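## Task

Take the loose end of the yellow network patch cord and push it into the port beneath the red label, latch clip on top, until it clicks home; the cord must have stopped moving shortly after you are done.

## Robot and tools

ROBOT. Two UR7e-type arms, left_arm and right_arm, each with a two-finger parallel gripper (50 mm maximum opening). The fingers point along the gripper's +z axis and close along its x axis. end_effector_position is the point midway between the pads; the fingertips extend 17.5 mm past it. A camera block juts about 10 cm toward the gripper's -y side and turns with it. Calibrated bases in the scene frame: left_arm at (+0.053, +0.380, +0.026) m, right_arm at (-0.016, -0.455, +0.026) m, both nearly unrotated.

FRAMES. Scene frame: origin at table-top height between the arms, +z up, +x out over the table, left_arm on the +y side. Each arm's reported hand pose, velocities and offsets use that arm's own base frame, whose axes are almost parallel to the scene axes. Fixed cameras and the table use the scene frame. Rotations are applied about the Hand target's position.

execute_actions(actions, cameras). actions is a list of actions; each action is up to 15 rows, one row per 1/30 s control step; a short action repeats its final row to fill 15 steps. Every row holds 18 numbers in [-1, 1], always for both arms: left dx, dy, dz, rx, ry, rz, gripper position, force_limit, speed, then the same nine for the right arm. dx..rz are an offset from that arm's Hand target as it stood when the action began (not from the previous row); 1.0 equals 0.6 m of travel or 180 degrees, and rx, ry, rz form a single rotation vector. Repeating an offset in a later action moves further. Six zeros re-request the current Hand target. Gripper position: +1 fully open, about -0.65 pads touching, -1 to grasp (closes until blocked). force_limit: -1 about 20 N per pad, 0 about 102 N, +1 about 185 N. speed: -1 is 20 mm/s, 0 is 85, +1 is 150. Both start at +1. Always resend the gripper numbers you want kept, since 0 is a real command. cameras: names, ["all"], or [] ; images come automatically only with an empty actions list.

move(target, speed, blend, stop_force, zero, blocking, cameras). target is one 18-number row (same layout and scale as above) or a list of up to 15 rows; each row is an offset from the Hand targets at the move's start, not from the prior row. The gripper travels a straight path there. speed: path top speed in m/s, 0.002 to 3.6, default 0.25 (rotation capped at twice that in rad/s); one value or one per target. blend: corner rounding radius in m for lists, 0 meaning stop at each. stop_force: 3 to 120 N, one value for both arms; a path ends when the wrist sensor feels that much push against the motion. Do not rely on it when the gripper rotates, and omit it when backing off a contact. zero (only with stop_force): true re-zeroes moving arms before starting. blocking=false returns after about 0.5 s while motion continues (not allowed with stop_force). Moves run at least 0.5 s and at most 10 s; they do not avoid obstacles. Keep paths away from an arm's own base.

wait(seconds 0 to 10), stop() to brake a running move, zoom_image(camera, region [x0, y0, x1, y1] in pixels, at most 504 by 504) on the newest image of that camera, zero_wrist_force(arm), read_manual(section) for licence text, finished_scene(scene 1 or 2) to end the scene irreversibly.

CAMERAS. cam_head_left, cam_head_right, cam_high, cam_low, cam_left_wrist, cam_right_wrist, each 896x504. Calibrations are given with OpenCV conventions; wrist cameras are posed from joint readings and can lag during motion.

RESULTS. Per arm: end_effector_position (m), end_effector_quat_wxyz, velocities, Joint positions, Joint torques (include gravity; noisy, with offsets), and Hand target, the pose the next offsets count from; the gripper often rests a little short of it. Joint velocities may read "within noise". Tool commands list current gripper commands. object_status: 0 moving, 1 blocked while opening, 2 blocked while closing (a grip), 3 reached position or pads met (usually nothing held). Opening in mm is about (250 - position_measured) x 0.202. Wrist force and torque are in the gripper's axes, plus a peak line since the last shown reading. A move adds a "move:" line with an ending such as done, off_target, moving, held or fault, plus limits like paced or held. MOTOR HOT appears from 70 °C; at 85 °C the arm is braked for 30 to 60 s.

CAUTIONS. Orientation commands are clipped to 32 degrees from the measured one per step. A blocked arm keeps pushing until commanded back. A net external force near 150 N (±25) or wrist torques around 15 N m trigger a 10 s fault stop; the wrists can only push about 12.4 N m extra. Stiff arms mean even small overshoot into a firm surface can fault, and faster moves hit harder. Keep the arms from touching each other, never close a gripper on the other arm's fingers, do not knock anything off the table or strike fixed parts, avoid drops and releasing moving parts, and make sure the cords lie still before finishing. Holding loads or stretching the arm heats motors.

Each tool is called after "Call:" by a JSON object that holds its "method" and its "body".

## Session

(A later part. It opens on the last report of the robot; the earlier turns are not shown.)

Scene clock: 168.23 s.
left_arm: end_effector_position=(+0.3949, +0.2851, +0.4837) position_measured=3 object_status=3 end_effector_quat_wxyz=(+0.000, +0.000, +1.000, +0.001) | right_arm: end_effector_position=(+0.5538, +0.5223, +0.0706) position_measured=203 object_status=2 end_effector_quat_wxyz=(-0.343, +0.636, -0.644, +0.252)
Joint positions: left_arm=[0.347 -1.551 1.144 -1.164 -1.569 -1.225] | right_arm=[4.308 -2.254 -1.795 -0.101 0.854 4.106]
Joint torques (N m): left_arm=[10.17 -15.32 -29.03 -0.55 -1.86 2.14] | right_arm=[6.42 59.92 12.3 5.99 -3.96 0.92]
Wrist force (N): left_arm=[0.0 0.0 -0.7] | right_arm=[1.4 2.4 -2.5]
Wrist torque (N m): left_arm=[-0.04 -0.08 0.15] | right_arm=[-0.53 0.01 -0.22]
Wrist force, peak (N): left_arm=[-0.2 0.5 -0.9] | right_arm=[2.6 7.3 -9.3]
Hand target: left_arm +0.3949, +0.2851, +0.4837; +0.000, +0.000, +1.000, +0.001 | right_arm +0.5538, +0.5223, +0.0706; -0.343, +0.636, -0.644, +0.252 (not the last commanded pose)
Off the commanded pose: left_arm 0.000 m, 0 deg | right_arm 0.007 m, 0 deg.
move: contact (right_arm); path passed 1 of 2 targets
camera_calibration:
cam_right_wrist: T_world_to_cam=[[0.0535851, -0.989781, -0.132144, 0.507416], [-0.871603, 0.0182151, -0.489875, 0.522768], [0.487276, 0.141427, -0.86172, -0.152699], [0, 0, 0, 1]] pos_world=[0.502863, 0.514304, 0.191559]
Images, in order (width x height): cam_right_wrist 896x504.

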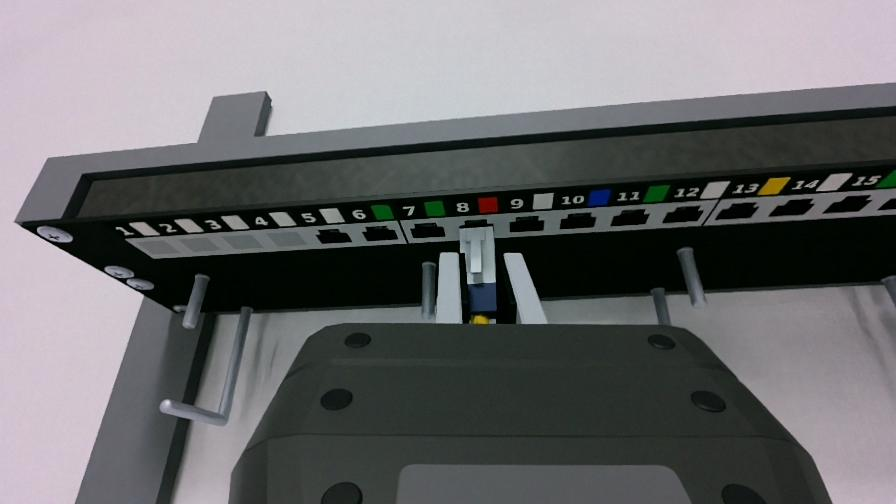

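Call:
{"method": "move", "body": {"target": [[0,0,0,0,0,0,1,-1,-1,-0.004,0,0,0,0,0,-1,-0.2,-1],[0,0,0,0,0,0,1,-1,-1,-0.004,-0.0004,0.003,0,0,0,-1,-0.2,-1]], "speed": 0.01}}

Call:
{"method": "move", "body": {"target": [0,0,0,0,0,0,1,-1,-1,0.0135,0.0007,0,0,0,0,-1,-0.2,-1], "speed": 0.006, "stop_force": 6, "cameras": ["cam_right_wrist","cam_high"]}}

Call:
{"method": "zoom_image", "body": {"camera": "cam_right_wrist", "region": [410, 160, 550, 310]}}

Scene clock: 173.50 s.
left_arm: end_effector_position=(+0.3949, +0.2851, +0.4837) position_measured=3 object_status=3 end_effector_quat_wxyz=(+0.000, +0.000, +1.000, +0.001) | right_arm: end_effector_position=(+0.5514, +0.5221, +0.0722) position_measured=203 object_status=2 end_effector_quat_wxyz=(-0.343, +0.636, -0.644, +0.252)
Joint positions: left_arm=[0.347 -1.551 1.144 -1.164 -1.569 -1.225] | right_arm=[4.311 -2.248 -1.801 -0.105 0.852 4.11]
Joint torques (N m): left_arm=[10.74 -15.32 -28.78 -0.47 -1.71 2.04] | right_arm=[6.14 59.06 11.4 0.45 -3.84 0.82]
Wrist force (N): left_arm=[-0.1 0.0 -0.8] | right_arm=[-0.2 0.9 -0.3]
Wrist torque (N m): left_arm=[-0.05 -0.08 0.14] | right_arm=[-0.53 0.00 -0.22]
Wrist force, peak (N): left_arm=[0.1 0.3 -1.0] | right_arm=[1.5 2.5 -2.7]
Hand target: left_arm +0.3949, +0.2851, +0.4837; +0.000, +0.000, +1.000, +0.001 | right_arm +0.5514, +0.5221, +0.0724; -0.343, +0.636, -0.644, +0.252
Off the commanded pose: left_arm 0.000 m, 0 deg | right_arm 0.000 m, 0 deg.
move: done

Scene clock: 175.77 s.
left_arm: end_effector_position=(+0.3949, +0.2851, +0.4837) position_measured=3 object_status=3 end_effector_quat_wxyz=(+0.000, +0.000, +1.000, +0.001) | right_arm: end_effector_position=(+0.5579, +0.5224, +0.0724) position_measured=203 object_status=2 end_effector_quat_wxyz=(-0.343, +0.636, -0.644, +0.252)
Joint positions: left_arm=[0.347 -1.551 1.144 -1.164 -1.569 -1.225] | right_arm=[4.302 -2.256 -1.786 -0.104 0.857 4.099]
Joint torques (N m): left_arm=[9.83 -14.28 -29.11 -0.49 -1.78 2.17] | right_arm=[6.91 59.97 11.6 6.4 -3.81 0.89]
Wrist force (N): left_arm=[0.1 0.3 -0.7] | right_arm=[-0.1 1.5 0.5]
Wrist torque (N m): left_arm=[0.00 -0.10 0.14] | right_arm=[-0.50 0.04 -0.17]
Wrist force, peak (N): left_arm=[-0.3 -0.1 -1.0] | right_arm=[0.9 5.2 -4.9]
Hand target: left_arm +0.3949, +0.2851, +0.4837; +0.000, +0.000, +1.000, +0.001 | right_arm +0.5579, +0.5224, +0.0724; -0.343, +0.636, -0.644, +0.252 (not the last commanded pose)
Off the commanded pose: left_arm 0.000 m, 0 deg | right_arm 0.002 m, 0 deg.
move: contact (right_arm)
camera_calibration:
cam_right_wrist: T_world_to_cam=[[0.0535851, -0.989781, -0.132144, 0.507533], [-0.871603, 0.0182151, -0.489875, 0.527222], [0.487276, 0.141427, -0.86172, -0.15316], [0, 0, 0, 1]] pos_world=[0.506963, 0.514404, 0.193359]
Images, in order (width x height): cam_high 896x504, cam_right_wrist 896x504.

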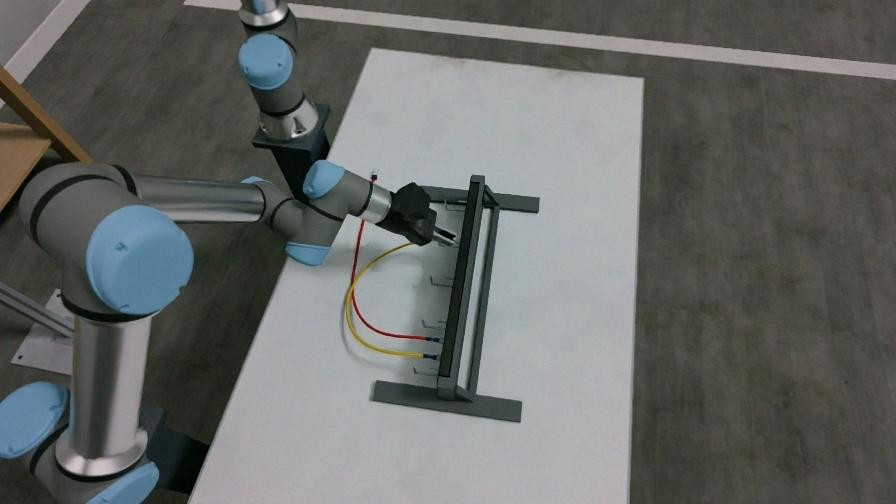

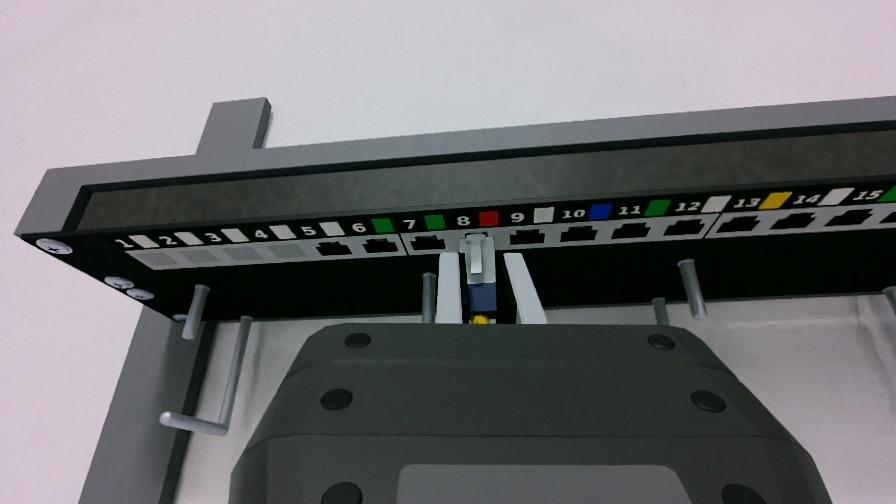

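Scaled by 3.360 from the camera's 896x504 image, which has a finer 1280x720 frame.

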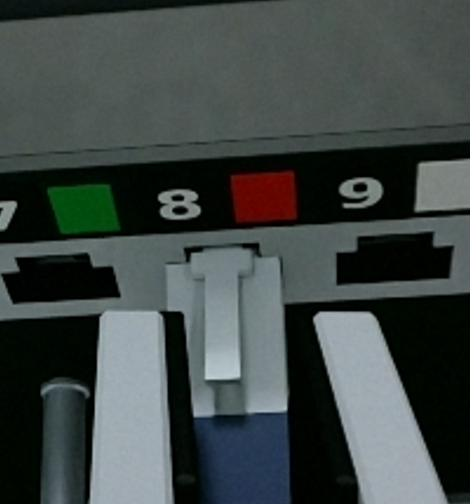

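Call:
{"method": "move", "body": {"target": [0.35,-0.6,-0.05,0.087,0.087,0.494,-1,-1,-1,0,0,0,0,0,0,-1,-0.2,-1], "speed": 0.3}}

Call:
{"method": "move", "body": {"target": [[0.036,-0.383,-0.25,0,0,0,-1,-1,-1,0,0,0,0,0,0,-1,-0.2,-1],[0.022,-0.383,-0.613,0,0,0,-1,-1,-1,0,0,0,0,0,0,-1,-0.2,-1]], "speed": 0.2, "cameras": ["cam_left_wrist","cam_high","cam_low"]}}

Scene clock: 188.80 s.
left_arm: end_effector_position=(+0.6043, -0.0748, +0.4530) position_measured=250 object_status=3 end_effector_quat_wxyz=(+0.121, +0.697, -0.697, -0.120) | right_arm: end_effector_position=(+0.5579, +0.5224, +0.0724) position_measured=203 object_status=2 end_effector_quat_wxyz=(-0.343, +0.636, -0.644, +0.252)
Joint positions: left_arm=[-0.3 -0.794 0.058 -0.505 -1.672 -3.424] | right_arm=[4.302 -2.256 -1.786 -0.104 0.857 4.099]
Joint torques (N m): left_arm=[-11.05 -42.06 -24.55 0.41 -2.61 -2.45] | right_arm=[7.21 60.01 12.43 1.3 -2.64 0.81]
Wrist force (N): left_arm=[0.8 -0.1 -0.3] | right_arm=[0.2 1.3 0.6]
Wrist torque (N m): left_arm=[-0.04 -0.19 0.09] | right_arm=[-0.52 -0.01 -0.17]
Wrist force, peak (N): left_arm=[0.7 1.7 -0.9] | right_arm=[0.3 1.8 0.3]
Hand target: left_arm +0.6049, -0.0749, +0.4537; +0.123, +0.696, -0.696, -0.123 | right_arm +0.5579, +0.5224, +0.0724; -0.343, +0.636, -0.644, +0.252
Off the commanded pose: left_arm 0.001 m, 0 deg | right_arm 0.000 m, 0 deg.
move: done

Scene clock: 192.57 s.
left_arm: end_effector_position=(+0.6181, -0.3047, +0.0860) position_measured=250 object_status=3 end_effector_quat_wxyz=(+0.123, +0.696, -0.696, -0.123) | right_arm: end_effector_position=(+0.5579, +0.5224, +0.0724) position_measured=203 object_status=2 end_effector_quat_wxyz=(-0.343, +0.636, -0.644, +0.252)
Joint positions: left_arm=[-0.581 -0.825 1.125 -1.574 -1.76 -3.693] | right_arm=[4.302 -2.256 -1.786 -0.104 0.857 4.099]
Joint torques (N m): left_arm=[-11.17 -47.25 -14.94 -4.15 -1.62 -2.39] | right_arm=[6.62 59.77 12.96 1.23 -2.07 0.88]
Wrist force (N): left_arm=[-0.1 0.1 0.0] | right_arm=[0.3 1.6 0.5]
Wrist torque (N m): left_arm=[0.02 -0.04 0.11] | right_arm=[-0.47 -0.02 -0.17]
Wrist force, peak (N): left_arm=[-1.2 1.1 -1.1] | right_arm=[0.3 1.6 0.8]
Hand target: left_arm +0.6181, -0.3047, +0.0859; +0.123, +0.696, -0.696, -0.123 | right_arm +0.5579, +0.5224, +0.0724; -0.343, +0.636, -0.644, +0.252
Off the commanded pose: left_arm 0.000 m, 0 deg | right_arm 0.000 m, 0 deg.
move: done
camera_calibration:
cam_left_wrist: T_world_to_cam=[[-0.0172324, -0.999834, 0.00590273, -0.28692], [-0.759035, 0.0169245, 0.65083, 0.431832], [-0.650822, 0.00673497, -0.759201, 0.598514], [0, 0, 0, 1]] pos_world=[0.712358, -0.298212, 0.175036]
Images, in order (width x height): cam_high 896x504, cam_low 896x504, cam_left_wrist 896x504.

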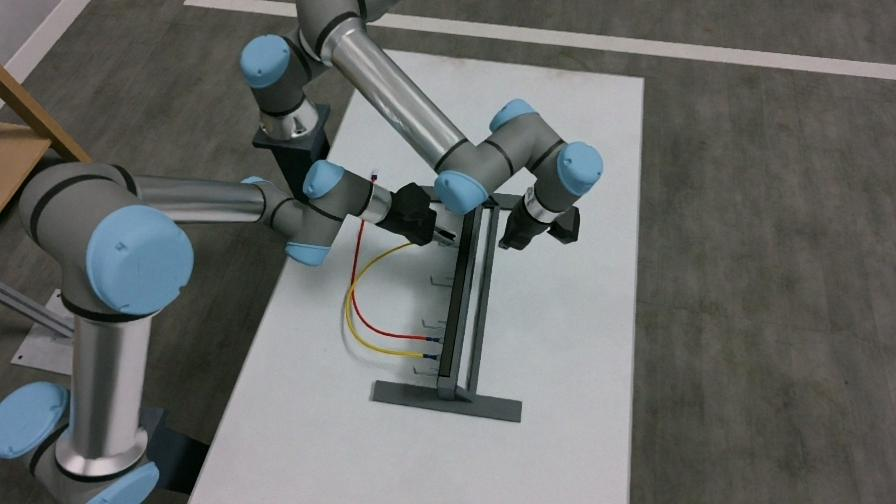

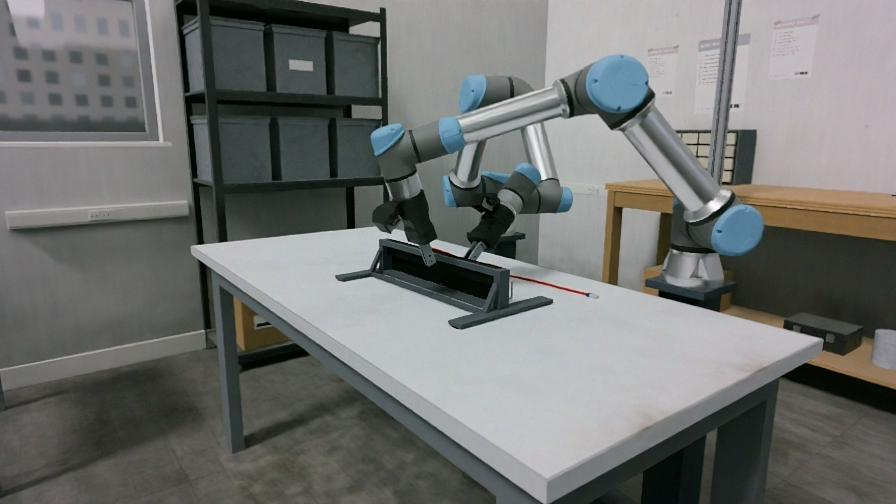

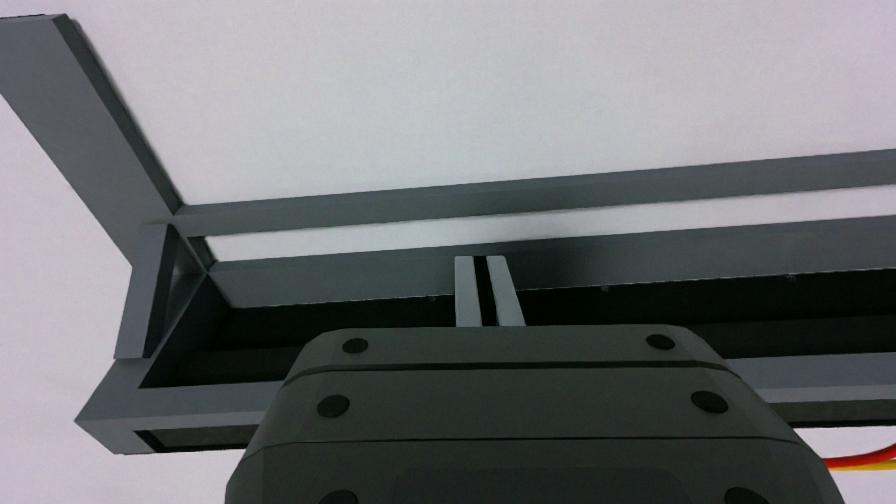

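Call:
{"method": "move", "body": {"target": [-0.1,0,0,0,0,0,-1,-1,-1,0,0,0,0,0,0,-1,-0.2,-1], "speed": 0.01, "stop_force": 8, "cameras": ["cam_left_wrist","cam_right_wrist"]}}

Scene clock: 201.43 s.
left_arm: end_effector_position=(+0.5705, -0.3047, +0.0859) position_measured=250 object_status=3 end_effector_quat_wxyz=(+0.123, +0.696, -0.696, -0.123) | right_arm: end_effector_position=(+0.5579, +0.5224, +0.0724) position_measured=203 object_status=2 end_effector_quat_wxyz=(-0.343, +0.636, -0.644, +0.252)
Joint positions: left_arm=[-0.617 -0.929 1.309 -1.66 -1.771 -3.729] | right_arm=[4.302 -2.256 -1.786 -0.104 0.857 4.099]
Joint torques (N m): left_arm=[7.52 -40.14 -26.07 0.82 -4.15 2.4] | right_arm=[3.31 59.08 14.24 1.12 -0.35 0.74]
Wrist force (N): left_arm=[-1.1 -5.8 -4.1] | right_arm=[0.8 2.0 -0.2]
Wrist torque (N m): left_arm=[-0.15 -0.10 0.13] | right_arm=[-0.48 0.04 -0.16]
Wrist force, peak (N): left_arm=[-1.4 -13.8 -1.1] | right_arm=[1.1 2.7 -1.0]
Hand target: left_arm +0.5705, -0.3047, +0.0859; +0.123, +0.696, -0.696, -0.123 (not the last commanded pose) | right_arm +0.5579, +0.5224, +0.0724; -0.343, +0.636, -0.644, +0.252
Off the commanded pose: left_arm 0.012 m, 0 deg | right_arm 0.000 m, 0 deg.
move: contact (left_arm)
camera_calibration:
cam_left_wrist: T_world_to_cam=[[-0.017309, -0.999832, 0.00596515, -0.287699], [-0.759125, 0.0170242, 0.650723, 0.395876], [-0.650715, 0.00673509, -0.759292, 0.567404], [0, 0, 0, 1]] pos_world=[0.664757, -0.298211, 0.174936]
cam_right_wrist: T_world_to_cam=[[0.0535374, -0.989795, -0.132058, 0.507548], [-0.871602, 0.0182146, -0.489876, 0.527222], [0.487283, 0.141329, -0.861732, -0.153111], [0, 0, 0, 1]] pos_world=[0.506963, 0.514404, 0.193359]
Images, in order (width x height): cam_left_wrist 896x504, cam_right_wrist 896x504.

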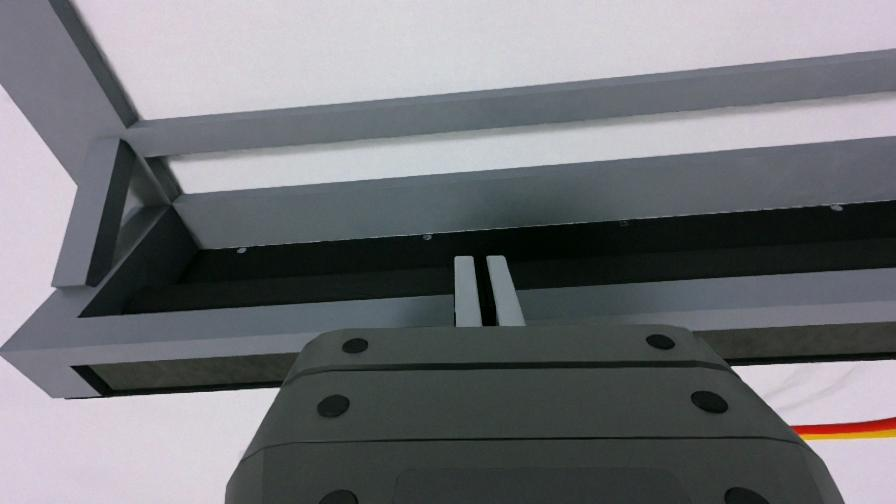

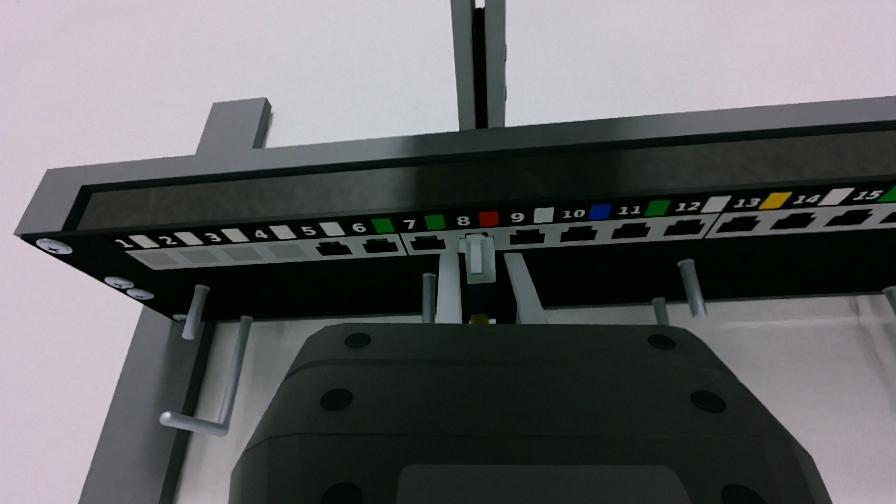

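Directly behind the port. Push.

Call:
{"method": "move", "body": {"target": [0,0,0,0,0,0,-1,-1,-1,0.03,0.0016,0,0,0,0,-1,-0.2,-1], "speed": 0.005, "stop_force": 40, "cameras": ["cam_right_wrist","cam_high"]}}

Call:
{"method": "zoom_image", "body": {"camera": "cam_right_wrist", "region": [410, 160, 550, 310]}}

Scene clock: 207.57 s.
left_arm: end_effector_position=(+0.5706, -0.3047, +0.0859) position_measured=250 object_status=3 end_effector_quat_wxyz=(+0.123, +0.696, -0.697, -0.123) | right_arm: end_effector_position=(+0.5684, +0.5229, +0.0724) position_measured=203 object_status=2 end_effector_quat_wxyz=(-0.342, +0.636, -0.644, +0.252)
Joint positions: left_arm=[-0.617 -0.929 1.309 -1.66 -1.771 -3.729] | right_arm=[4.286 -2.269 -1.763 -0.103 0.866 4.082]
Joint torques (N m): left_arm=[-17.71 -46.35 -8.64 0.65 -8.08 2.13] | right_arm=[-5.64 56.53 17.75 8.61 -7 0.89]
Wrist force (N): left_arm=[-7.2 -24.9 -9.2] | right_arm=[5.6 18.6 -33.2]
Wrist torque (N m): left_arm=[-0.36 -0.12 0.07] | right_arm=[-0.69 0.16 -0.15]
Wrist force, peak (N): left_arm=[-8.1 -26.4 -9.6] | right_arm=[6.6 21.3 -38.6]
Hand target: left_arm +0.5705, -0.3047, +0.0859; +0.123, +0.696, -0.696, -0.123 | right_arm +0.5684, +0.5230, +0.0724; -0.342, +0.636, -0.644, +0.252 (not the last commanded pose)
Off the commanded pose: left_arm 0.000 m, 0 deg | right_arm 0.008 m, 0 deg.
move: contact (right_arm)
camera_calibration:
cam_right_wrist: T_world_to_cam=[[0.0535311, -0.989797, -0.132047, 0.507582], [-0.871625, 0.0182082, -0.489835, 0.53637], [0.487241, 0.141317, -0.861757, -0.158279], [0, 0, 0, 1]] pos_world=[0.517463, 0.515004, 0.193359]
Images, in order (width x height): cam_high 896x504, cam_right_wrist 896x504.

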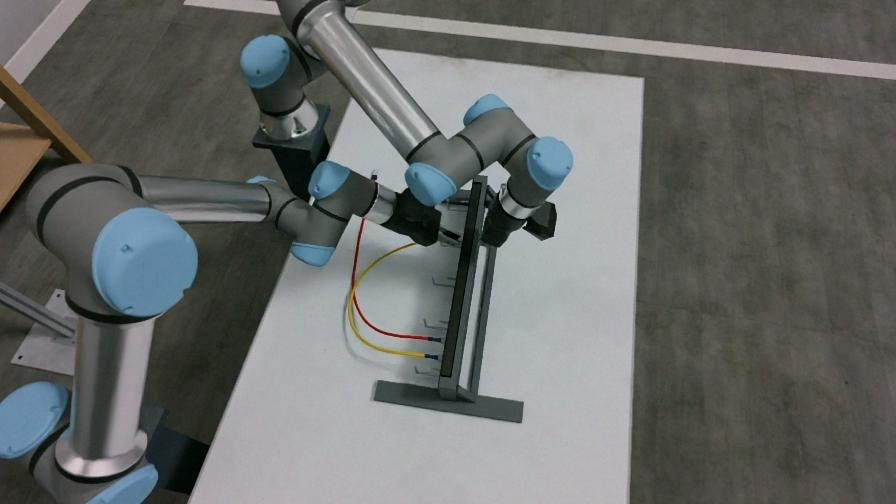

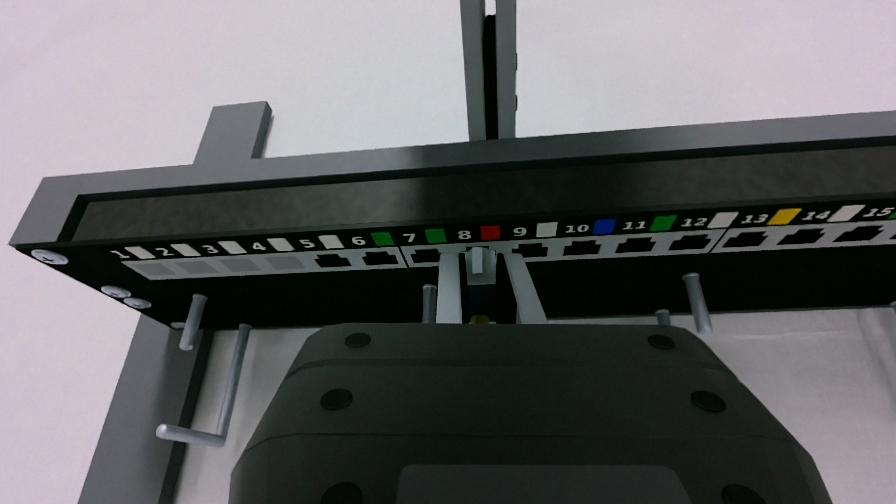

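Scaled by 3.360 from the camera's 896x504 image, which has a finer 1280x720 frame.

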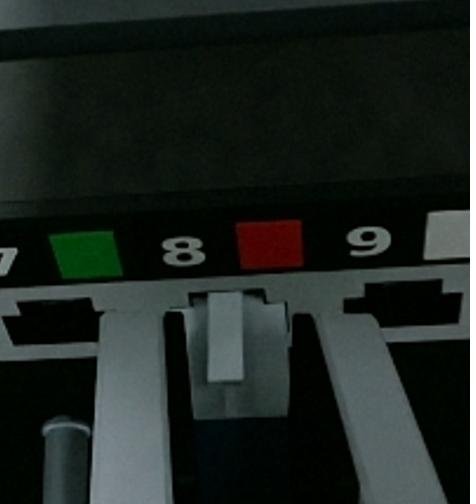

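Call:
{"method": "move", "body": {"target": [0,0,0,0,0,0,-1,-1,-1,0.02,0.001,0,0,0,0,-1,-0.2,-1], "speed": 0.004, "stop_force": 22, "cameras": ["cam_right_wrist","cam_high"]}}

Call:
{"method": "zoom_image", "body": {"camera": "cam_right_wrist", "region": [410, 190, 550, 330]}}

Scene clock: 211.87 s.
left_arm: end_effector_position=(+0.5706, -0.3047, +0.0859) position_measured=250 object_status=3 end_effector_quat_wxyz=(+0.123, +0.696, -0.697, -0.123) | right_arm: end_effector_position=(+0.5693, +0.5230, +0.0724) position_measured=203 object_status=2 end_effector_quat_wxyz=(-0.343, +0.636, -0.644, +0.252)
Joint positions: left_arm=[-0.617 -0.929 1.309 -1.66 -1.771 -3.729] | right_arm=[4.285 -2.27 -1.761 -0.103 0.866 4.08]
Joint torques (N m): left_arm=[-17.55 -55.15 -8.52 6.99 -9.24 2.1] | right_arm=[-11.76 54.6 20.29 8.28 -8.35 0.83]
Wrist force (N): left_arm=[-11.5 -36.4 -16.5] | right_arm=[8.4 26.7 -48.6]
Wrist torque (N m): left_arm=[-0.24 -0.10 0.02] | right_arm=[-0.82 0.27 -0.16]
Wrist force, peak (N): left_arm=[-12.1 -38.1 -17.2] | right_arm=[10.7 30.2 -54.6]
Hand target: left_arm +0.5705, -0.3047, +0.0859; +0.123, +0.696, -0.696, -0.123 | right_arm +0.5693, +0.5230, +0.0724; -0.343, +0.636, -0.644, +0.252 (not the last commanded pose)
Off the commanded pose: left_arm 0.000 m, 0 deg | right_arm 0.011 m, 0 deg.
move: contact (right_arm)
camera_calibration:
cam_right_wrist: T_world_to_cam=[[0.0536718, -0.989783, -0.132096, 0.507463], [-0.871598, 0.0181168, -0.489887, 0.537198], [0.487275, 0.141427, -0.86172, -0.1588], [0, 0, 0, 1]] pos_world=[0.518363, 0.515004, 0.193359]
Images, in order (width x height): cam_high 896x504, cam_right_wrist 896x504.

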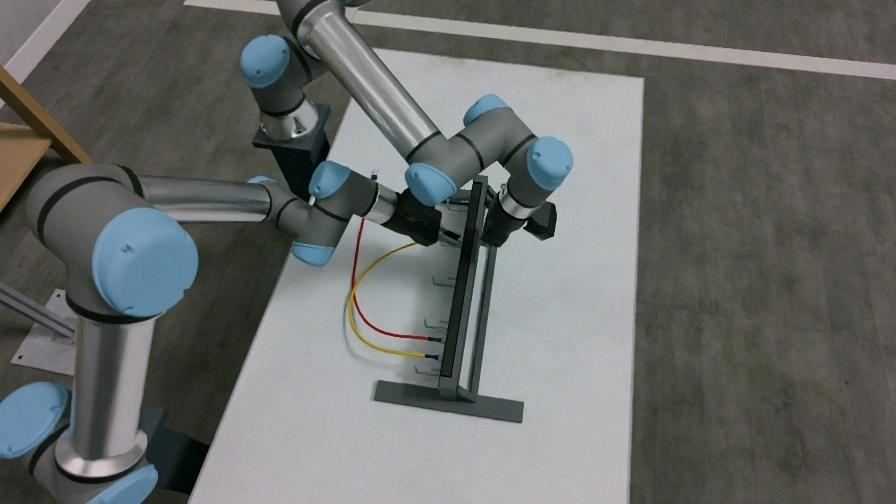

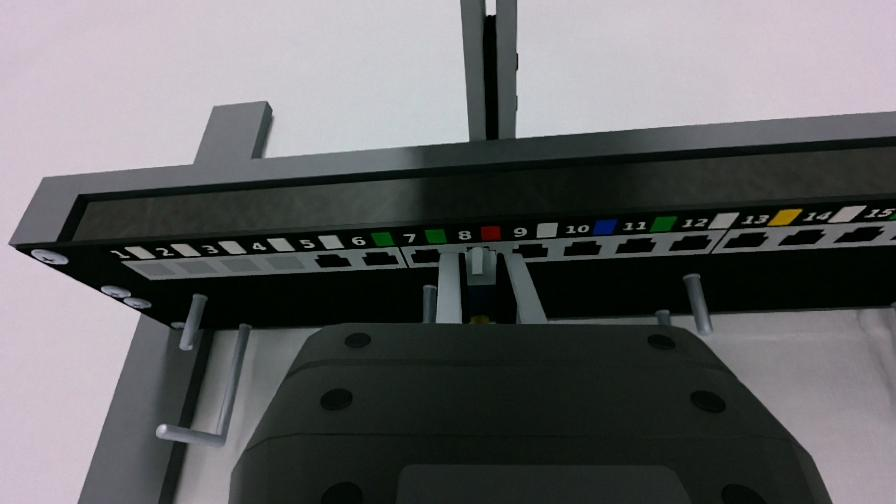

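Scaled by 3.600 from the camera's 896x504 image, which has a finer 1280x720 frame.

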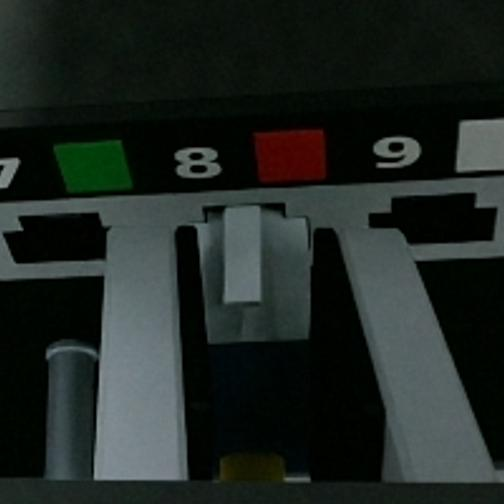

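Call:
{"method": "move", "body": {"target": [0,0,0,0,0,0,-1,-1,-1,-0.016,-0.0008,0,0,0,0,-1,-0.2,-1], "speed": 0.01, "cameras": ["cam_right_wrist"]}}

Call:
{"method": "zoom_image", "body": {"camera": "cam_right_wrist", "region": [410, 190, 550, 330]}}

Scene clock: 217.87 s.
left_arm: end_effector_position=(+0.5705, -0.3048, +0.0859) position_measured=250 object_status=3 end_effector_quat_wxyz=(+0.123, +0.696, -0.697, -0.123) | right_arm: end_effector_position=(+0.5599, +0.5226, +0.0724) position_measured=203 object_status=2 end_effector_quat_wxyz=(-0.343, +0.636, -0.644, +0.252)
Joint positions: left_arm=[-0.617 -0.929 1.309 -1.66 -1.771 -3.729] | right_arm=[4.299 -2.258 -1.782 -0.104 0.859 4.096]
Joint torques (N m): left_arm=[5.64 -55.26 -24.2 -1.56 1.22 1.94] | right_arm=[12.56 57.7 7.68 -0.23 -1.7 0.8]
Wrist force (N): left_arm=[0.2 0.0 -0.4] | right_arm=[-2.7 -7.9 8.9]
Wrist torque (N m): left_arm=[0.02 -0.08 0.15] | right_arm=[-0.33 0.21 -0.12]
Wrist force, peak (N): left_arm=[-11.2 -37.1 -17.3] | right_arm=[8.8 27.0 -49.0]
Hand target: left_arm +0.5705, -0.3047, +0.0859; +0.123, +0.696, -0.696, -0.123 | right_arm +0.5597, +0.5226, +0.0724; -0.343, +0.636, -0.644, +0.252
Off the commanded pose: left_arm 0.000 m, 0 deg | right_arm 0.000 m, 0 deg.
move: done
camera_calibration:
cam_right_wrist: T_world_to_cam=[[0.0536718, -0.989783, -0.132096, 0.507571], [-0.871598, 0.0181168, -0.489887, 0.529012], [0.487275, 0.141427, -0.86172, -0.154163], [0, 0, 0, 1]] pos_world=[0.508963, 0.514604, 0.193359]
Images, in order (width x height): cam_right_wrist 896x504.

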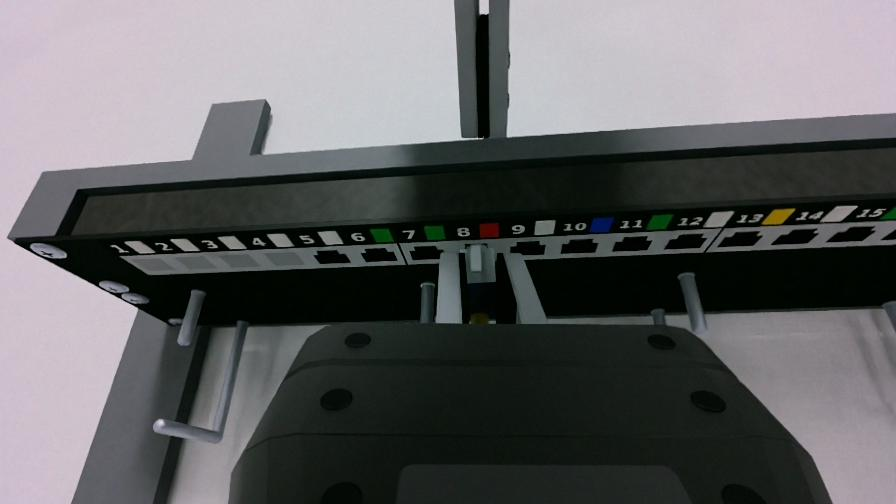

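Scaled by 3.600 from the camera's 896x504 image, which has a finer 1280x720 frame.

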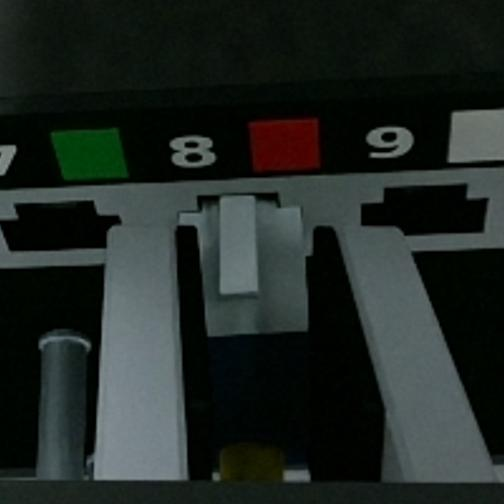

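Call:
{"method": "move", "body": {"target": [[0,0,0,0,0,0,-1,-1,-1,0.004,0,0,0,0,0,-1,-0.2,-1],[0,0,0,0,0,0,-1,-1,-1,0.004,0,0,0,0,0,-0.05,-0.2,-1],[0.04,0,0.02,0,0,0,-1,-1,-1,-0.1525,-0.0223,0.1277,0,0,0,-0.05,-0.2,-1],[0.05,0,0.25,0,0,0,-1,-1,-1,-0.25,-0.03,0.27,0,0,0,-0.05,-0.2,-1]], "speed": [0.02,0.02,0.04,0.12]}}

Call:
{"method": "wait", "body": {"seconds": 2, "cameras": ["cam_right_wrist","cam_high"]}}

Call:
{"method": "zoom_image", "body": {"camera": "cam_right_wrist", "region": [390, 150, 560, 300]}}

Scene clock: 230.57 s.
left_arm: end_effector_position=(+0.6005, -0.3047, +0.2358) position_measured=250 object_status=3 end_effector_quat_wxyz=(+0.123, +0.696, -0.696, -0.123) | right_arm: end_effector_position=(+0.4098, +0.5046, +0.2343) position_measured=160 object_status=3 end_effector_quat_wxyz=(-0.343, +0.636, -0.644, +0.252)
Joint positions: left_arm=[-0.594 -0.929 0.916 -1.263 -1.764 -3.706] | right_arm=[4.551 -1.763 -1.955 -0.646 0.746 4.411]
Joint torques (N m): left_arm=[10.57 -44.6 -29.92 -0.09 1.6 2.76] | right_arm=[6.69 42.36 30.79 0.5 -4.24 1.44]
Wrist force (N): left_arm=[-0.1 -0.1 -0.2] | right_arm=[-1.9 1.8 -0.6]
Wrist torque (N m): left_arm=[-0.01 -0.04 0.05] | right_arm=[-0.37 0.27 -0.34]
Wrist force, peak (N): left_arm=[0.2 0.5 -1.4] | right_arm=[-2.5 11.6 -14.9]
Hand target: left_arm +0.6005, -0.3047, +0.2359; +0.123, +0.696, -0.696, -0.123 | right_arm +0.4097, +0.5046, +0.2344; -0.343, +0.636, -0.644, +0.252
Off the commanded pose: left_arm 0.000 m, 0 deg | right_arm 0.000 m, 0 deg.
move: done

Scene clock: 232.57 s.
left_arm: end_effector_position=(+0.6005, -0.3047, +0.2359) position_measured=250 object_status=3 end_effector_quat_wxyz=(+0.123, +0.696, -0.696, -0.123) | right_arm: end_effector_position=(+0.4097, +0.5046, +0.2344) position_measured=160 object_status=3 end_effector_quat_wxyz=(-0.343, +0.636, -0.644, +0.252)
Joint positions: left_arm=[-0.594 -0.929 0.916 -1.263 -1.764 -3.706] | right_arm=[4.552 -1.763 -1.955 -0.647 0.746 4.411]
Joint torques (N m): left_arm=[12.12 -44.45 -30.6 0.14 1.07 2.57] | right_arm=[6.44 42.92 30.69 0.46 -4.2 1.58]
Wrist force (N): left_arm=[0.0 0.1 -0.1] | right_arm=[-1.7 1.5 -0.5]
Wrist torque (N m): left_arm=[0.02 -0.06 0.05] | right_arm=[-0.41 0.25 -0.33]
Wrist force, peak (N): left_arm=[-0.4 0.2 -0.7] | right_arm=[-2.0 2.0 -0.7]
Hand target: left_arm +0.6005, -0.3047, +0.2359; +0.123, +0.696, -0.696, -0.123 | right_arm +0.4097, +0.5046, +0.2344; -0.343, +0.636, -0.644, +0.252
Tool commands: left_gripper/position=-1.0 left_gripper/force_limit=-1.0 left_gripper/speed=-1.0 right_gripper/position=-0.05 right_gripper/force_limit=-0.2 right_gripper/speed=-1.0
Off the commanded pose: left_arm 0.000 m, 0 deg | right_arm 0.000 m, 0 deg.
wait: 2.00 s; at rest by 0.17 s
camera_calibration:
cam_right_wrist: T_world_to_cam=[[0.0536718, -0.989783, -0.132096, 0.519216], [-0.871598, 0.0181168, -0.489887, 0.477786], [0.487275, 0.141427, -0.86172, 0.0611703], [0, 0, 0, 1]] pos_world=[0.358763, 0.496604, 0.355359]
Images, in order (width x height): cam_high 896x504, cam_right_wrist 896x504.

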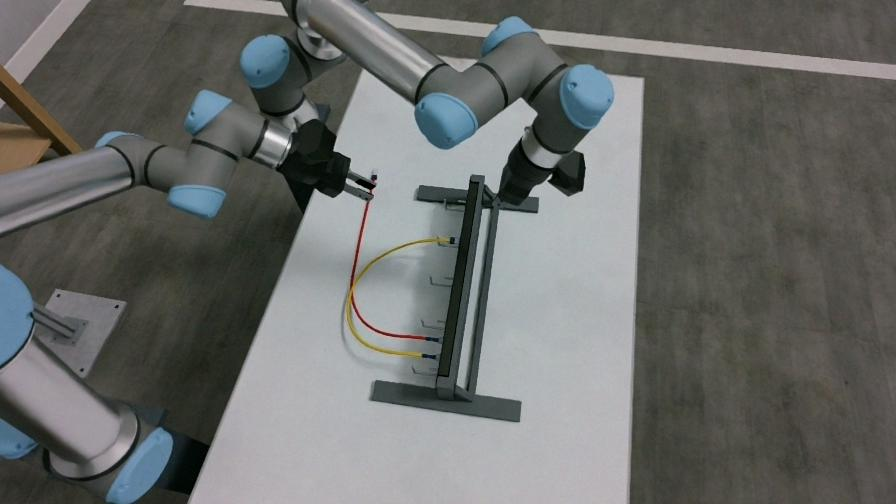

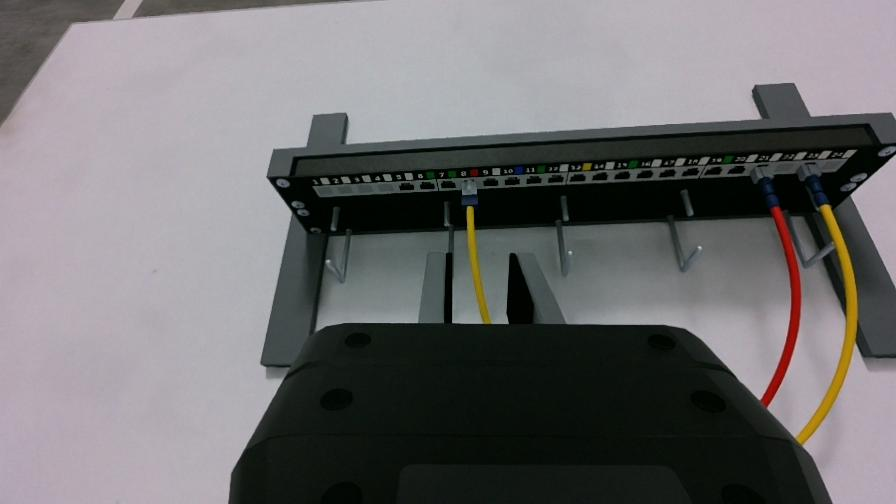

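Scaled by 2.965 from the camera's 896x504 image, which has a finer 1280x720 frame.

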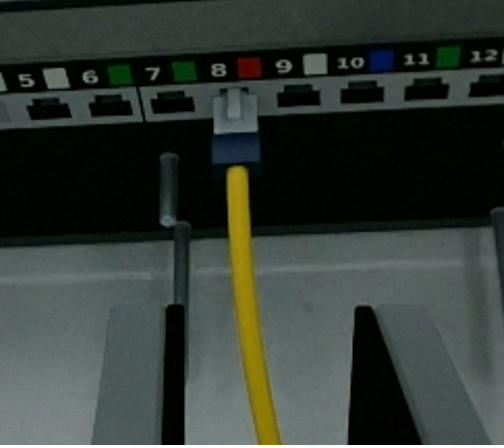

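Call:
{"method": "finished_scene", "body": {"scene": 2}}

The scene is finished: the task was done.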